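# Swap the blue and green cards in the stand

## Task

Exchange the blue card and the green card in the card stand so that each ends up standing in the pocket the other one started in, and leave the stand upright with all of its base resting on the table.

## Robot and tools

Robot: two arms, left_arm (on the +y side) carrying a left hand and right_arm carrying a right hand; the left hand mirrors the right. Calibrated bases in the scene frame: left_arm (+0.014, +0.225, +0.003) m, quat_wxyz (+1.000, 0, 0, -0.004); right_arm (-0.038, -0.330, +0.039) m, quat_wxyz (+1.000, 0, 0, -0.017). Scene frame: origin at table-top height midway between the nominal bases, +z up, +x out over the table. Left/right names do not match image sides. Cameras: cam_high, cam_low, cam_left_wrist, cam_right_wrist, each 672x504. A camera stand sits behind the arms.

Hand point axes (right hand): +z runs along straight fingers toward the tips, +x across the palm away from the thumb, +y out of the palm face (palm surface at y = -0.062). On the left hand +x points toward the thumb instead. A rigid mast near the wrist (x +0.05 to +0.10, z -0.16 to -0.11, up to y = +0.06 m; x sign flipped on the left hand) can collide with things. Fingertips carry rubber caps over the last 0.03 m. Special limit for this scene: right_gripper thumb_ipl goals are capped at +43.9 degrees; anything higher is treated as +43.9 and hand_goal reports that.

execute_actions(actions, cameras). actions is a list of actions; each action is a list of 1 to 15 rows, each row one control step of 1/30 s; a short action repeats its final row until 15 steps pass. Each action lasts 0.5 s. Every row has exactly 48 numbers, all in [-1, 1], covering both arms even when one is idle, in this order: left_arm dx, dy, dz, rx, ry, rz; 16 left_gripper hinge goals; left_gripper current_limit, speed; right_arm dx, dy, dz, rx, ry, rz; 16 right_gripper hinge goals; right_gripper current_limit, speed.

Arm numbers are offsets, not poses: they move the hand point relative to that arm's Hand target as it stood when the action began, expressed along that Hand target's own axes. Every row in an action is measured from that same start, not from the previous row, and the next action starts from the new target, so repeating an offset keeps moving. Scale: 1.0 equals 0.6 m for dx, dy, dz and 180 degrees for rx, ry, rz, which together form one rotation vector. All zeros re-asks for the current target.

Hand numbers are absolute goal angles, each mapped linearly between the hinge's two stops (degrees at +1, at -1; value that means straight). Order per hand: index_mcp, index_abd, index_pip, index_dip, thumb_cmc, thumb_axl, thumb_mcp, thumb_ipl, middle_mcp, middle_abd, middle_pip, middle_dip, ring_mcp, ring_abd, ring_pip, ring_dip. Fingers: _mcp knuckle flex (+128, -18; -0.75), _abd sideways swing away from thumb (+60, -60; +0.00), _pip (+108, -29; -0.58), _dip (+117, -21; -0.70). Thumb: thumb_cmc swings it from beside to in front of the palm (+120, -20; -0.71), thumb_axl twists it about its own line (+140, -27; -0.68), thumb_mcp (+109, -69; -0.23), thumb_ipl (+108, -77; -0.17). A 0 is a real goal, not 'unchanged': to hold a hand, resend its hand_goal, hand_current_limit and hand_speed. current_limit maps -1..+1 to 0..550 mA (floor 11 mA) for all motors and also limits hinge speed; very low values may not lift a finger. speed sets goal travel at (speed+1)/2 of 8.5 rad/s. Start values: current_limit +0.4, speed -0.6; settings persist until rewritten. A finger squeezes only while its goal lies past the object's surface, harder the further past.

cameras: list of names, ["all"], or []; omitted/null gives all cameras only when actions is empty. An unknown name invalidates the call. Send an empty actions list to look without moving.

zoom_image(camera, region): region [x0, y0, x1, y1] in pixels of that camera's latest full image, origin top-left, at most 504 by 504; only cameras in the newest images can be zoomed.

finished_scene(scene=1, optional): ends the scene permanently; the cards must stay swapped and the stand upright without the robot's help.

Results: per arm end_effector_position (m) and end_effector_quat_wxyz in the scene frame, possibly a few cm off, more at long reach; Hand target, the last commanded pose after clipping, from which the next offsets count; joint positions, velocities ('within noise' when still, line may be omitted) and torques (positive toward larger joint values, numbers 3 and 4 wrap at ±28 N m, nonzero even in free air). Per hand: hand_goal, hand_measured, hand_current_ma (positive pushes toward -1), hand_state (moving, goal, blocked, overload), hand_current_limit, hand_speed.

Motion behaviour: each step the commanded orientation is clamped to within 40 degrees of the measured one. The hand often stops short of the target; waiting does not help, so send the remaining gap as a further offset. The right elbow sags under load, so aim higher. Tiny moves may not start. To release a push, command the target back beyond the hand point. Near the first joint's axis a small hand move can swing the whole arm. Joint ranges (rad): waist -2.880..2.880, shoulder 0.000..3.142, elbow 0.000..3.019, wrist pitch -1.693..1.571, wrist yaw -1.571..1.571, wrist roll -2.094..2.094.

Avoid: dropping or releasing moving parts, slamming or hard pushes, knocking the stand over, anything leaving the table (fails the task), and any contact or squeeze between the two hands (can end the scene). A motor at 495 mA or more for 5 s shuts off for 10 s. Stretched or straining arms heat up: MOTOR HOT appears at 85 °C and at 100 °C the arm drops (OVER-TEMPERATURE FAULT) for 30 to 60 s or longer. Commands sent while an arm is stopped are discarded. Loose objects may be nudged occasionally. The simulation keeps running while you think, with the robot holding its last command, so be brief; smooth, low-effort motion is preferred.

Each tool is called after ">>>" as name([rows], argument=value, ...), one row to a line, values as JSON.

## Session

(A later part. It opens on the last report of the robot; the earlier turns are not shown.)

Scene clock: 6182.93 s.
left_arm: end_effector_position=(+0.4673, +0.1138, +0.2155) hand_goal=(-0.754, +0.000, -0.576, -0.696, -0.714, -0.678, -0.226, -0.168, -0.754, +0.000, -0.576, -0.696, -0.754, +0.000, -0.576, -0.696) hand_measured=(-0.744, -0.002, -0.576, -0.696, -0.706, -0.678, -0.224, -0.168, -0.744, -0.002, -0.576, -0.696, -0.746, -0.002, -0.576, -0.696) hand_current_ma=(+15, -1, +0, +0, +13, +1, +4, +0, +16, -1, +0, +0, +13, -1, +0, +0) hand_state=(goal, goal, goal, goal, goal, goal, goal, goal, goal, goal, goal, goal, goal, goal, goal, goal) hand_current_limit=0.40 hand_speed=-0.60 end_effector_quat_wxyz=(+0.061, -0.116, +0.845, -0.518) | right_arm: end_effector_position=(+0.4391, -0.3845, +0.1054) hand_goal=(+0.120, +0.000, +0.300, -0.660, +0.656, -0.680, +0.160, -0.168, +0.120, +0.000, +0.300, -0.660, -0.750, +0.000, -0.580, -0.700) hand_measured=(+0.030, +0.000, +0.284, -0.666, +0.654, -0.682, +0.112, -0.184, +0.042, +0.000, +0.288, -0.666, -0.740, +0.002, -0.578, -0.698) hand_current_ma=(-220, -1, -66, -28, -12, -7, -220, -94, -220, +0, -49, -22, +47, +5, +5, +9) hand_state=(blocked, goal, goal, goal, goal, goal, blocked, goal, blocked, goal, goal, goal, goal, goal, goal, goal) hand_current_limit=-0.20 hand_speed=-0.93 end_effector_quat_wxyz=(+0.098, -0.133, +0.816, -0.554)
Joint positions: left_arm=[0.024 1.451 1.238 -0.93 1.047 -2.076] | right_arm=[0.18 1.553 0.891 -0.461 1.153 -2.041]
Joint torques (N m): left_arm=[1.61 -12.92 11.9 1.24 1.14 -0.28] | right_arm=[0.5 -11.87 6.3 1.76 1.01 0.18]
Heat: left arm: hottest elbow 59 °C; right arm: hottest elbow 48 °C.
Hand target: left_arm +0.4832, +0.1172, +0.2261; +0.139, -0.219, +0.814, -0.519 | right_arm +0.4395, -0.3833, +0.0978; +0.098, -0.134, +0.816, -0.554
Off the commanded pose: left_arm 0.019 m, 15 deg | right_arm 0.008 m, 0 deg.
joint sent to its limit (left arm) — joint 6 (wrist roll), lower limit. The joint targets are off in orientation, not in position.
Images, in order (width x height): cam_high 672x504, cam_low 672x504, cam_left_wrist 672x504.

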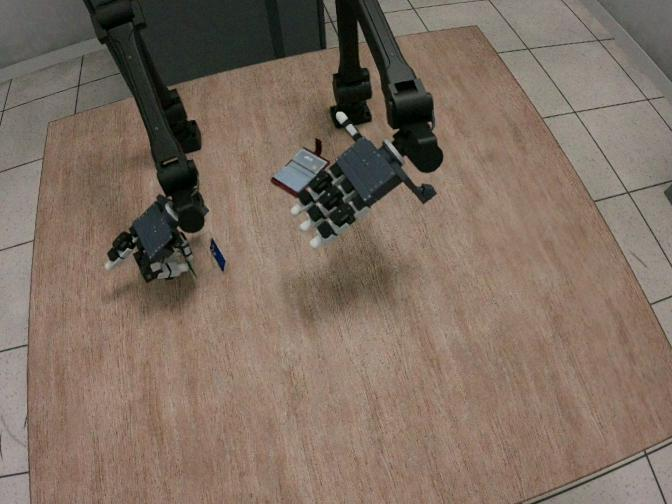

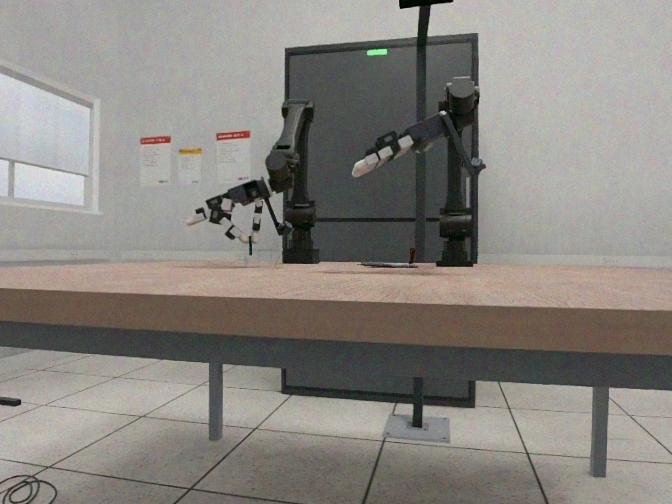

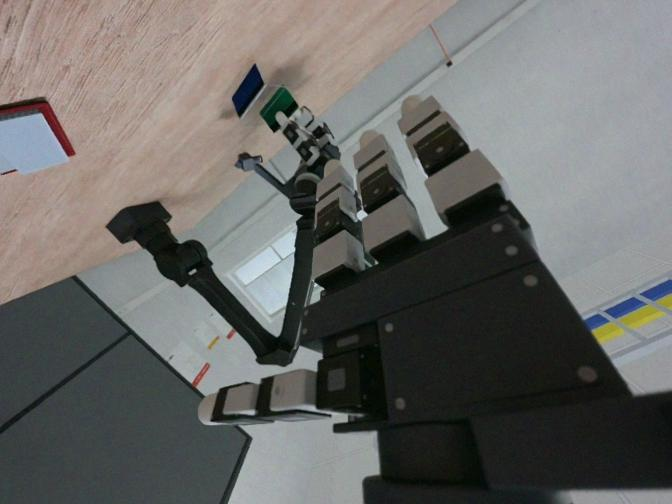

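>>> execute_actions([
  [[0,0,0,0,0,0,-0.754,0,-0.576,-0.696,-0.714,-0.678,-0.226,-0.168,-0.754,0,-0.576,-0.696,-0.754,0,-0.576,-0.696,0.4,-0.6,0.0004,0.0248,0.0098,0,0,0,0.12,0,0.30,-0.66,0.657,-0.68,0.16,-0.168,0.12,0,0.30,-0.66,-0.75,0,-0.58,-0.7,-0.2,-0.93]],
], cameras=["cam_low","cam_left_wrist","cam_right_wrist"])

>>> zoom_image(camera="cam_low", region=[230, 220, 290, 280])

>>> zoom_image(camera="cam_left_wrist", region=[225, 50, 325, 150])

Scene clock: 6222.80 s.
left_arm: end_effector_position=(+0.4673, +0.1138, +0.2155) hand_goal=(-0.754, +0.000, -0.576, -0.696, -0.714, -0.678, -0.226, -0.168, -0.754, +0.000, -0.576, -0.696, -0.754, +0.000, -0.576, -0.696) hand_measured=(-0.744, -0.002, -0.576, -0.696, -0.706, -0.678, -0.224, -0.168, -0.744, -0.002, -0.576, -0.696, -0.746, -0.002, -0.576, -0.696) hand_current_ma=(+15, -1, +0, +0, +13, +1, +4, +0, +16, -1, +0, +0, +13, -1, +0, +0) hand_state=(goal, goal, goal, goal, goal, goal, goal, goal, goal, goal, goal, goal, goal, goal, goal, goal) hand_current_limit=0.40 hand_speed=-0.60 end_effector_quat_wxyz=(+0.061, -0.116, +0.845, -0.518) | right_arm: end_effector_position=(+0.4392, -0.3845, +0.0892) hand_goal=(+0.120, +0.000, +0.300, -0.660, +0.656, -0.680, +0.160, -0.168, +0.120, +0.000, +0.300, -0.660, -0.750, +0.000, -0.580, -0.700) hand_measured=(+0.030, +0.000, +0.284, -0.666, +0.654, -0.682, +0.112, -0.184, +0.042, +0.000, +0.288, -0.666, -0.740, +0.002, -0.578, -0.698) hand_current_ma=(-220, -1, -66, -28, -12, -7, -220, -94, -220, +0, -49, -22, +47, +5, +5, +9) hand_state=(blocked, goal, goal, goal, goal, goal, blocked, goal, blocked, goal, goal, goal, goal, goal, goal, goal) hand_current_limit=-0.20 hand_speed=-0.93 end_effector_quat_wxyz=(+0.098, -0.133, +0.816, -0.554)
Joint positions: left_arm=[0.024 1.451 1.238 -0.93 1.047 -2.076] | right_arm=[0.18 1.584 0.874 -0.414 1.153 -2.041]
Joint torques (N m): left_arm=[1.61 -12.86 11.96 1.24 1.15 -0.28] | right_arm=[0.56 -12.4 6.01 1.83 1 0.18]
Heat: left arm: hottest elbow 59 °C; right arm: hottest elbow 44 °C.
Hand target: left_arm +0.4832, +0.1172, +0.2261; +0.139, -0.219, +0.814, -0.519 | right_arm +0.4395, -0.3833, +0.0819; +0.098, -0.134, +0.816, -0.554
Off the commanded pose: left_arm 0.019 m, 15 deg | right_arm 0.007 m, 0 deg.
joint sent to its limit (left arm) — joint 6 (wrist roll), lower limit. The joint targets are off in orientation, not in position.
Images, in order (width x height): cam_low 672x504, cam_left_wrist 672x504, cam_right_wrist 672x504.

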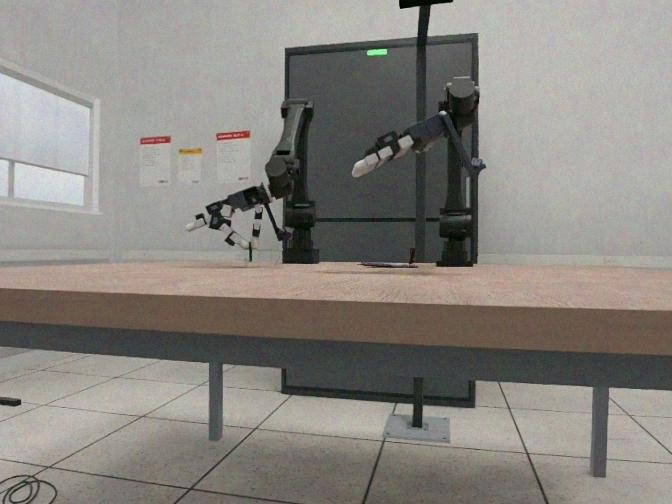

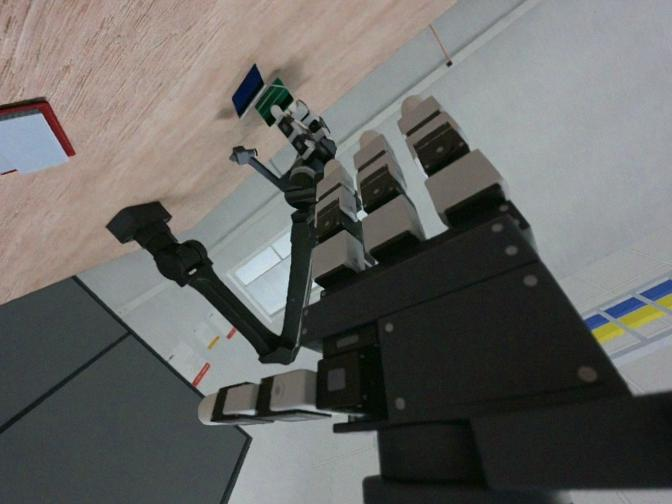

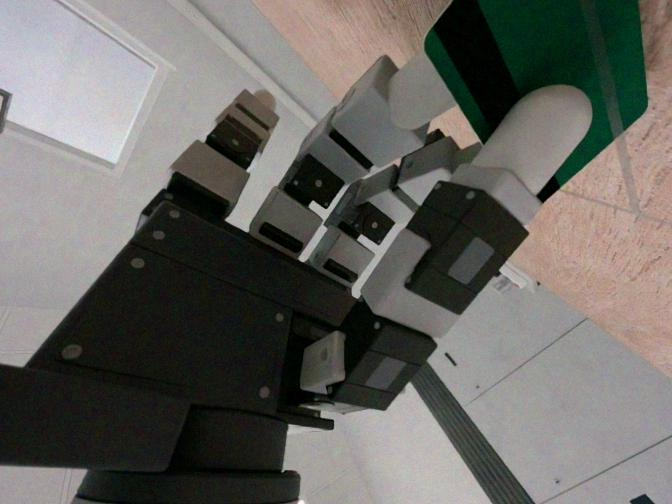

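Scaled by 8.400 from the camera's 672x504 image, which has a finer 960x720 frame.

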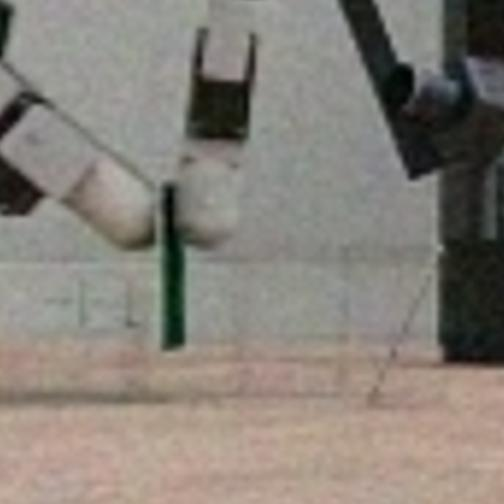

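Scaled by 5.040 from the camera's 672x504 image, which has a finer 960x720 frame.

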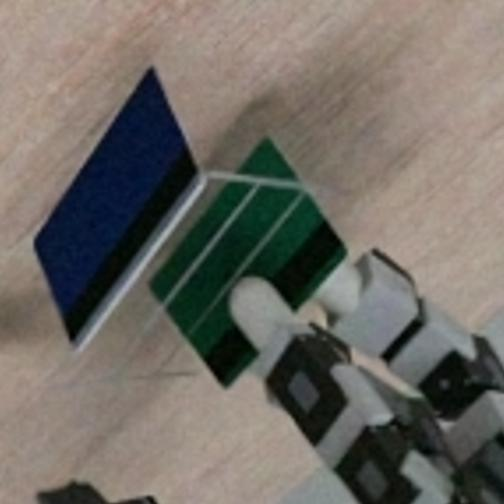

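>>> execute_actions([
  [[0,0,0,0,0,0,-0.754,0,-0.576,-0.696,-0.714,-0.678,-0.226,-0.168,-0.754,0,-0.576,-0.696,-0.754,0,-0.576,-0.696,0.4,-0.6,0,0.0023,0.0009,0,0,0,0.03,0,0.29,-0.66,0.657,-0.68,0.105,-0.168,0.04,0,0.29,-0.66,-0.75,0,-0.58,-0.7,-0.2,-0.97]],
  [[0,0,0,0,0,0,-0.754,0,-0.576,-0.696,-0.714,-0.678,-0.226,-0.168,-0.754,0,-0.576,-0.696,-0.754,0,-0.576,-0.696,0.4,-0.6,0,0,0,0,0,0,0.02,0,0.29,-0.67,0.657,-0.68,0.09,-0.168,0.03,0,0.29,-0.67,-0.75,0,-0.58,-0.7,-0.2,-0.97]],
], cameras=["cam_low","cam_left_wrist"])

>>> zoom_image(camera="cam_low", region=[230, 220, 290, 280])

>>> zoom_image(camera="cam_left_wrist", region=[225, 50, 325, 150])

Scene clock: 6248.30 s.
left_arm: end_effector_position=(+0.4673, +0.1138, +0.2155) hand_goal=(-0.754, +0.000, -0.576, -0.696, -0.714, -0.678, -0.226, -0.168, -0.754, +0.000, -0.576, -0.696, -0.754, +0.000, -0.576, -0.696) hand_measured=(-0.744, -0.002, -0.576, -0.696, -0.706, -0.678, -0.224, -0.168, -0.744, -0.002, -0.576, -0.696, -0.746, -0.002, -0.576, -0.696) hand_current_ma=(+15, -1, +0, +0, +13, +1, +4, +0, +16, -1, +0, +0, +13, -1, +0, +0) hand_state=(goal, goal, goal, goal, goal, goal, goal, goal, goal, goal, goal, goal, goal, goal, goal, goal) hand_current_limit=0.40 hand_speed=-0.60 end_effector_quat_wxyz=(+0.061, -0.116, +0.845, -0.518) | right_arm: end_effector_position=(+0.4403, -0.3844, +0.0896) hand_goal=(+0.020, +0.000, +0.290, -0.670, +0.656, -0.680, +0.090, -0.168, +0.030, +0.000, +0.290, -0.670, -0.750, +0.000, -0.580, -0.700) hand_measured=(+0.024, +0.000, +0.284, -0.668, +0.654, -0.682, +0.092, -0.170, +0.034, +0.000, +0.284, -0.668, -0.740, +0.002, -0.578, -0.698) hand_current_ma=(+15, -1, -24, +9, -12, -7, +9, -12, +15, +0, -23, +10, +47, +5, +5, +9) hand_state=(goal, goal, goal, goal, goal, goal, goal, goal, goal, goal, goal, goal, goal, goal, goal, goal) hand_current_limit=-0.20 hand_speed=-0.97 end_effector_quat_wxyz=(+0.100, -0.132, +0.816, -0.555)
Joint positions: left_arm=[0.024 1.451 1.238 -0.93 1.047 -2.076] | right_arm=[0.18 1.584 0.874 -0.409 1.153 -2.041]
Joint torques (N m): left_arm=[1.55 -12.86 11.93 1.22 1.14 -0.29] | right_arm=[0.56 -11.87 6.01 1.83 1 0.18]
Heat: left arm: hottest elbow 59 °C; right arm: hottest elbow 42 °C.
Hand target: left_arm +0.4832, +0.1172, +0.2261; +0.139, -0.219, +0.814, -0.519 | right_arm +0.4395, -0.3833, +0.0804; +0.098, -0.134, +0.816, -0.554
Off the commanded pose: left_arm 0.019 m, 15 deg | right_arm 0.009 m, 0 deg.
joint sent to its limit (left arm) — joint 6 (wrist roll), lower limit. The joint targets are off in orientation, not in position.
Images, in order (width x height): cam_low 672x504, cam_left_wrist 672x504.

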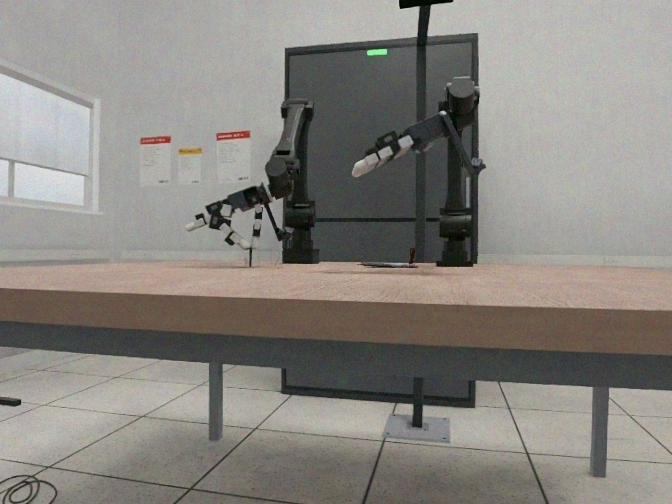

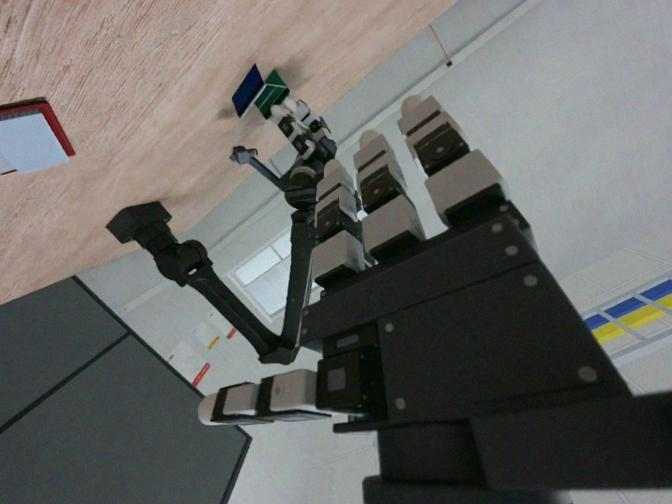

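Scaled by 8.400 from the camera's 672x504 image, which has a finer 960x720 frame.

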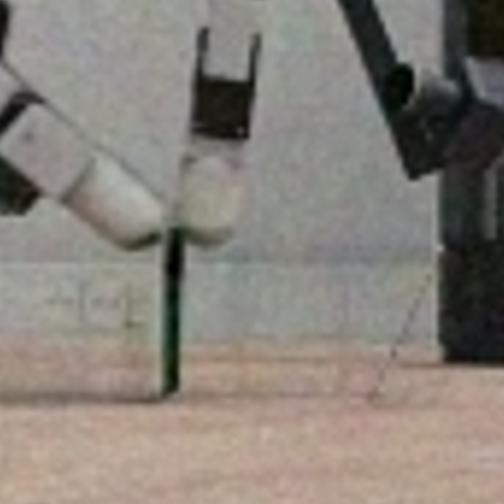

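Scaled by 5.040 from the camera's 672x504 image, which has a finer 960x720 frame.

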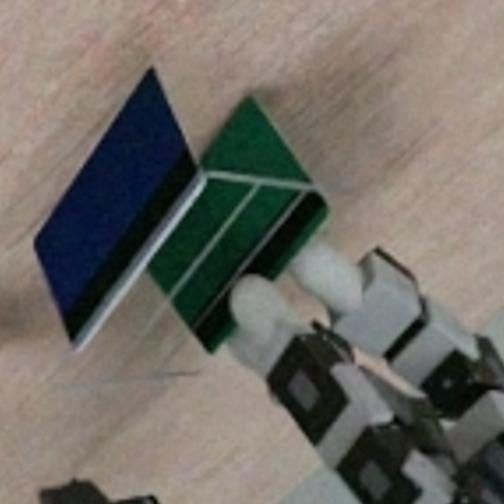

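>>> execute_actions([
  [[0,0,0,0,0,0,-0.754,0,-0.576,-0.696,-0.714,-0.678,-0.226,-0.168,-0.754,0,-0.576,-0.696,-0.754,0,-0.576,-0.696,0.4,-0.6,-0.0183,-0.0157,-0.0051,0,0,0,-0.01,0,0.30,-0.68,0.657,-0.68,0.06,-0.168,-0.01,0,0.30,-0.68,-0.75,0,-0.58,-0.7,0,-0.93]],
  [[0,0,0,0,0,0,-0.754,0,-0.576,-0.696,-0.714,-0.678,-0.226,-0.168,-0.754,0,-0.576,-0.696,-0.754,0,-0.576,-0.696,0.4,-0.6,-0.0185,-0.0314,-0.0113,0,0,0,-0.02,0,0.30,-0.69,0.657,-0.68,0.05,-0.168,-0.02,0,0.30,-0.69,-0.75,0,-0.58,-0.7,0,-0.9]],
], cameras=["cam_low","cam_left_wrist"])

>>> zoom_image(camera="cam_low", region=[230, 220, 290, 280])

>>> zoom_image(camera="cam_left_wrist", region=[225, 50, 325, 150])

Scene clock: 6263.90 s.
left_arm: end_effector_position=(+0.4673, +0.1138, +0.2155) hand_goal=(-0.754, +0.000, -0.576, -0.696, -0.714, -0.678, -0.226, -0.168, -0.754, +0.000, -0.576, -0.696, -0.754, +0.000, -0.576, -0.696) hand_measured=(-0.744, -0.002, -0.576, -0.696, -0.706, -0.678, -0.224, -0.168, -0.744, -0.002, -0.576, -0.696, -0.746, -0.002, -0.576, -0.696) hand_current_ma=(+15, -1, +0, +0, +13, +1, +4, +0, +16, -1, +0, +0, +13, -1, +0, +0) hand_state=(goal, goal, goal, goal, goal, goal, goal, goal, goal, goal, goal, goal, goal, goal, goal, goal) hand_current_limit=0.40 hand_speed=-0.60 end_effector_quat_wxyz=(+0.061, -0.116, +0.845, -0.518) | right_arm: end_effector_position=(+0.4388, -0.3846, +0.0957) hand_goal=(-0.020, +0.000, +0.300, -0.690, +0.656, -0.680, +0.050, -0.168, -0.020, +0.000, +0.300, -0.690, -0.750, +0.000, -0.580, -0.700) hand_measured=(-0.016, +0.000, +0.294, -0.688, +0.652, -0.682, +0.052, -0.166, -0.016, +0.000, +0.294, -0.688, -0.740, +0.002, -0.578, -0.698) hand_current_ma=(+19, -1, -23, +10, -18, -7, +11, +8, +20, +0, -22, +11, +47, +5, +5, +9) hand_state=(goal, goal, goal, goal, goal, goal, goal, goal, goal, goal, goal, goal, goal, goal, goal, goal) hand_current_limit=0.00 hand_speed=-0.90 end_effector_quat_wxyz=(+0.081, -0.144, +0.816, -0.554)
Joint positions: left_arm=[0.024 1.451 1.238 -0.93 1.047 -2.076] | right_arm=[0.18 1.585 0.908 -0.49 1.153 -2.039]
Joint torques (N m): left_arm=[1.61 -12.81 11.95 1.24 1.15 -0.28] | right_arm=[1.08 -12.86 10.32 0.64 1.13 0.26]
Heat: left arm: hottest elbow 59 °C; right arm: hottest elbow 42 °C.
Hand target: left_arm +0.4832, +0.1172, +0.2261; +0.139, -0.219, +0.814, -0.519 | right_arm +0.4605, -0.3773, +0.1106; +0.098, -0.134, +0.816, -0.554
Off the commanded pose: left_arm 0.019 m, 15 deg | right_arm 0.027 m, 2 deg.
joint sent to its limit (left arm) — joint 6 (wrist roll), lower limit. The joint targets are off in orientation, not in position.
Images, in order (width x height): cam_low 672x504, cam_left_wrist 672x504.

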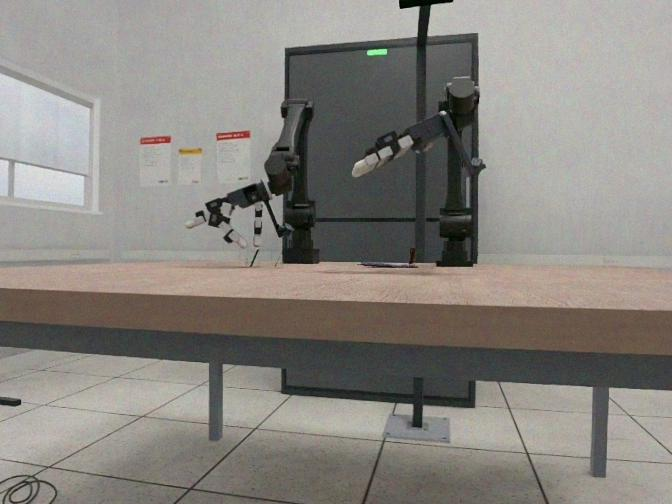

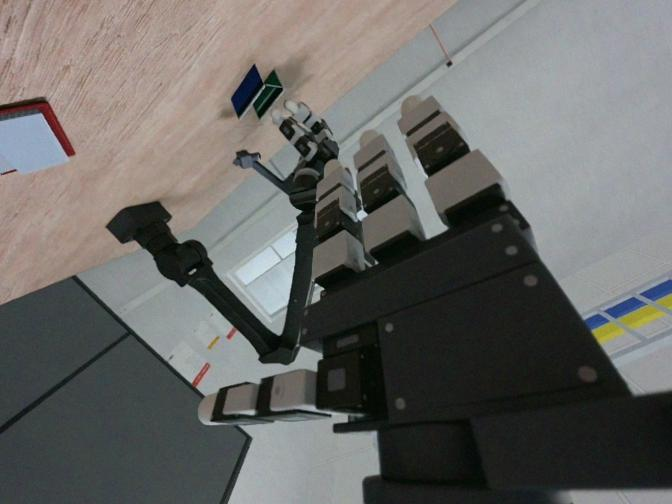

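Scaled by 8.400 from the camera's 672x504 image, which has a finer 960x720 frame.

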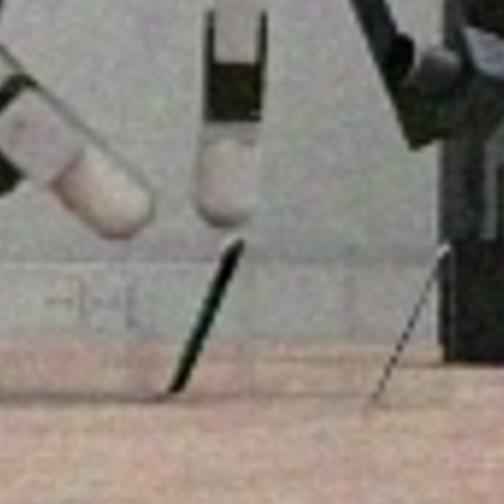

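Scaled by 5.040 from the camera's 672x504 image, which has a finer 960x720 frame.

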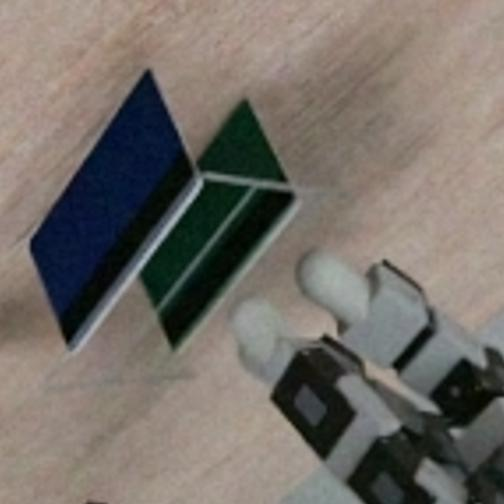

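>>> execute_actions([
  [[0,0,0,0,0,0,-0.754,0,-0.576,-0.696,-0.714,-0.678,-0.226,-0.168,-0.754,0,-0.576,-0.696,-0.754,0,-0.576,-0.696,0.4,-0.6,-0.003,-0.04,-0.015,0,0,0,-0.06,0,0.30,-0.69,0.657,-0.68,0.05,-0.168,-0.06,0,0.30,-0.69,-0.75,0,-0.58,-0.7,0,-0.9]],
  [[0,0,0,0,0,0,-0.754,0,-0.576,-0.696,-0.714,-0.678,-0.226,-0.168,-0.754,0,-0.576,-0.696,-0.754,0,-0.576,-0.696,0.4,-0.6,-0.003,-0.055,-0.021,0,0,0,-0.06,0,0.30,-0.69,0.657,-0.68,0.05,-0.168,-0.06,0,0.30,-0.69,-0.75,0,-0.58,-0.7,0,-0.9]],
  [[0,0,0,0,0,0,-0.754,0,-0.576,-0.696,-0.714,-0.678,-0.226,-0.168,-0.754,0,-0.576,-0.696,-0.754,0,-0.576,-0.696,0.4,-0.6,-0.003,-0.055,-0.021,0,0,0,-0.06,0,0.30,-0.69,0.657,-0.68,0.05,-0.168,-0.06,0,0.30,-0.69,-0.75,0,-0.58,-0.7,0,-0.9]],
], cameras=["all"])

>>> zoom_image(camera="cam_low", region=[230, 220, 290, 280])

>>> zoom_image(camera="cam_left_wrist", region=[225, 50, 295, 120])

>>> zoom_image(camera="cam_high", region=[170, 215, 240, 285])

Scene clock: 6290.43 s.
left_arm: end_effector_position=(+0.4673, +0.1138, +0.2155) hand_goal=(-0.754, +0.000, -0.576, -0.696, -0.714, -0.678, -0.226, -0.168, -0.754, +0.000, -0.576, -0.696, -0.754, +0.000, -0.576, -0.696) hand_measured=(-0.744, -0.002, -0.576, -0.696, -0.706, -0.678, -0.224, -0.168, -0.744, -0.002, -0.576, -0.696, -0.746, -0.002, -0.576, -0.696) hand_current_ma=(+15, -1, +0, +0, +13, +1, +4, +0, +16, -1, +0, +0, +13, -1, +0, +0) hand_state=(goal, goal, goal, goal, goal, goal, goal, goal, goal, goal, goal, goal, goal, goal, goal, goal) hand_current_limit=0.40 hand_speed=-0.60 end_effector_quat_wxyz=(+0.061, -0.116, +0.845, -0.518) | right_arm: end_effector_position=(+0.4463, -0.3835, +0.1805) hand_goal=(-0.060, +0.000, +0.300, -0.690, +0.656, -0.680, +0.050, -0.168, -0.060, +0.000, +0.300, -0.690, -0.750, +0.000, -0.580, -0.700) hand_measured=(-0.056, +0.000, +0.294, -0.688, +0.652, -0.682, +0.052, -0.166, -0.054, +0.000, +0.294, -0.688, -0.740, +0.002, -0.578, -0.698) hand_current_ma=(+21, -1, -22, +10, -18, -7, +11, +8, +22, +0, -21, +11, +47, +5, +5, +9) hand_state=(goal, goal, goal, goal, goal, goal, goal, goal, goal, goal, goal, goal, goal, goal, goal, goal) hand_current_limit=0.00 hand_speed=-0.90 end_effector_quat_wxyz=(+0.074, -0.149, +0.816, -0.554)
Joint positions: left_arm=[0.024 1.451 1.238 -0.93 1.047 -2.076] | right_arm=[0.18 1.484 1.056 -0.756 1.153 -2.039]
Joint torques (N m): left_arm=[1.55 -12.92 11.92 1.22 1.14 -0.29] | right_arm=[0.97 -14.15 11.47 0.51 1.12 0.23]
Heat: left arm: hottest elbow 59 °C; right arm: hottest elbow 46 °C.
Hand target: left_arm +0.4832, +0.1172, +0.2261; +0.139, -0.219, +0.814, -0.519 | right_arm +0.4648, -0.3771, +0.2068; +0.098, -0.134, +0.816, -0.554
Off the commanded pose: left_arm 0.019 m, 15 deg | right_arm 0.033 m, 3 deg.
joint sent to its limit (left arm) — joint 6 (wrist roll), lower limit. The joint targets are off in orientation, not in position.

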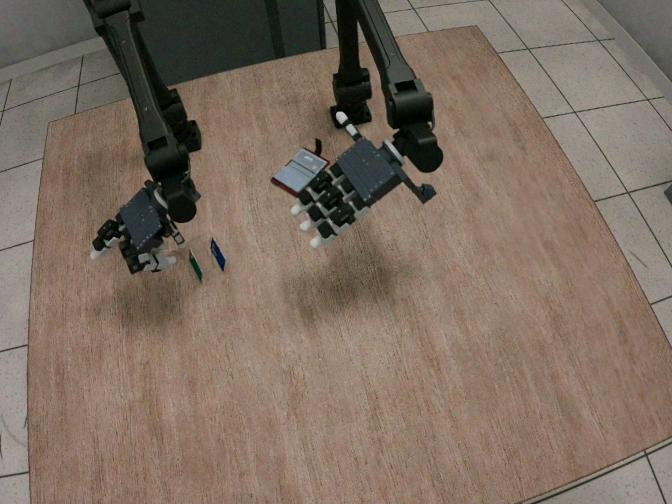

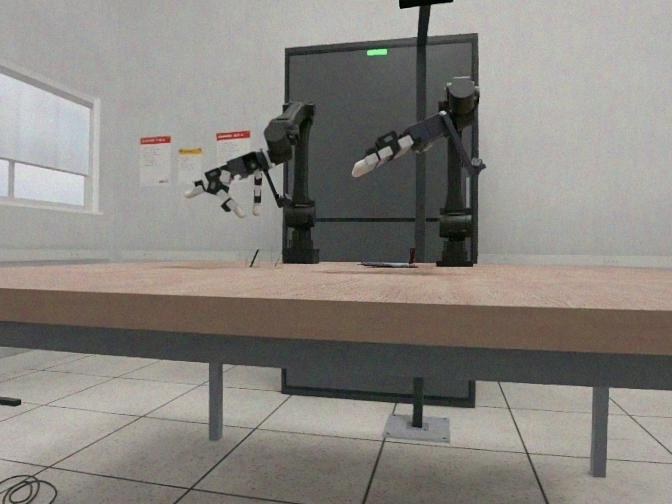

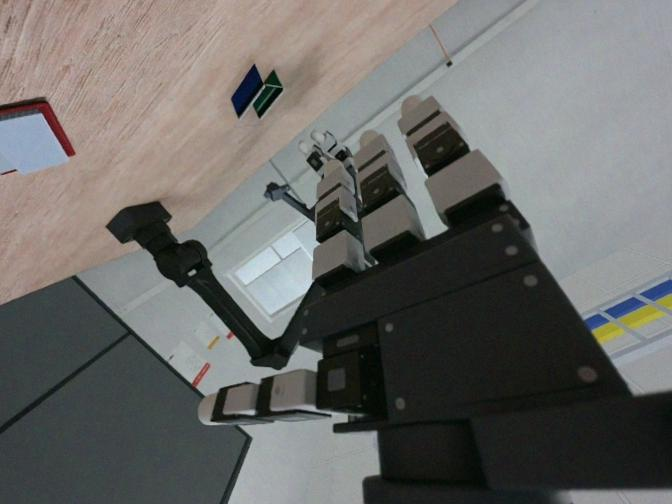

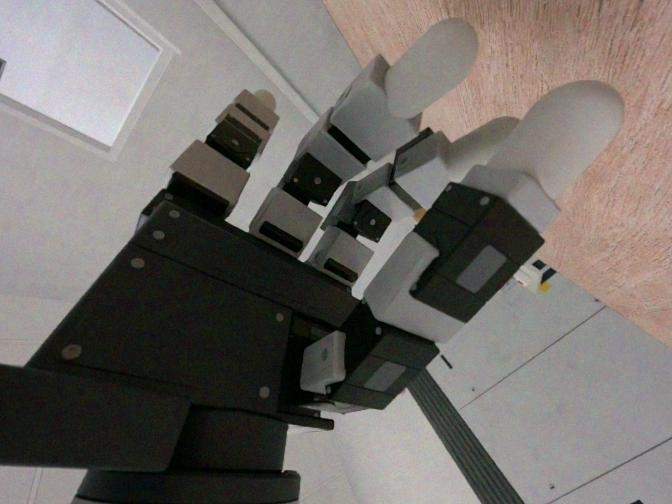

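Scaled by 8.400 from the camera's 672x504 image, which has a finer 960x720 frame.

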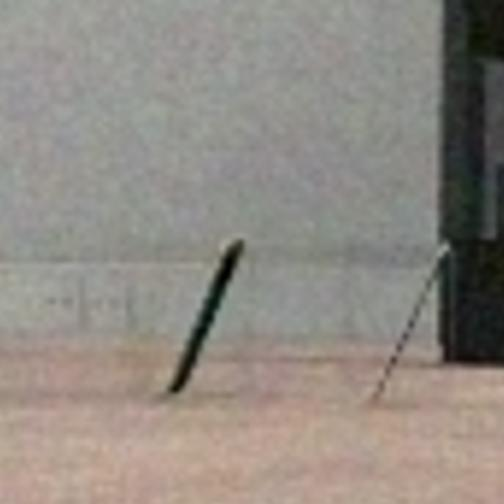

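Scaled by 7.200 from the camera's 672x504 image, which has a finer 960x720 frame.

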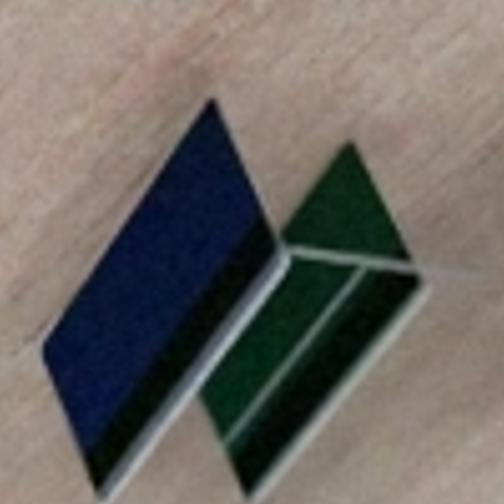

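Scaled by 7.200 from the camera's 672x504 image, which has a finer 960x720 frame.

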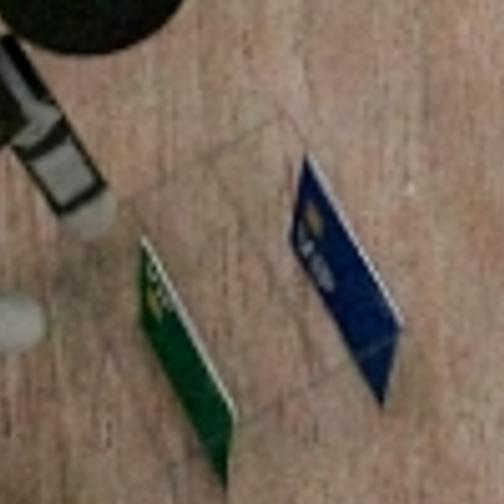

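>>> finished_scene()

The scene is finished: the task was done.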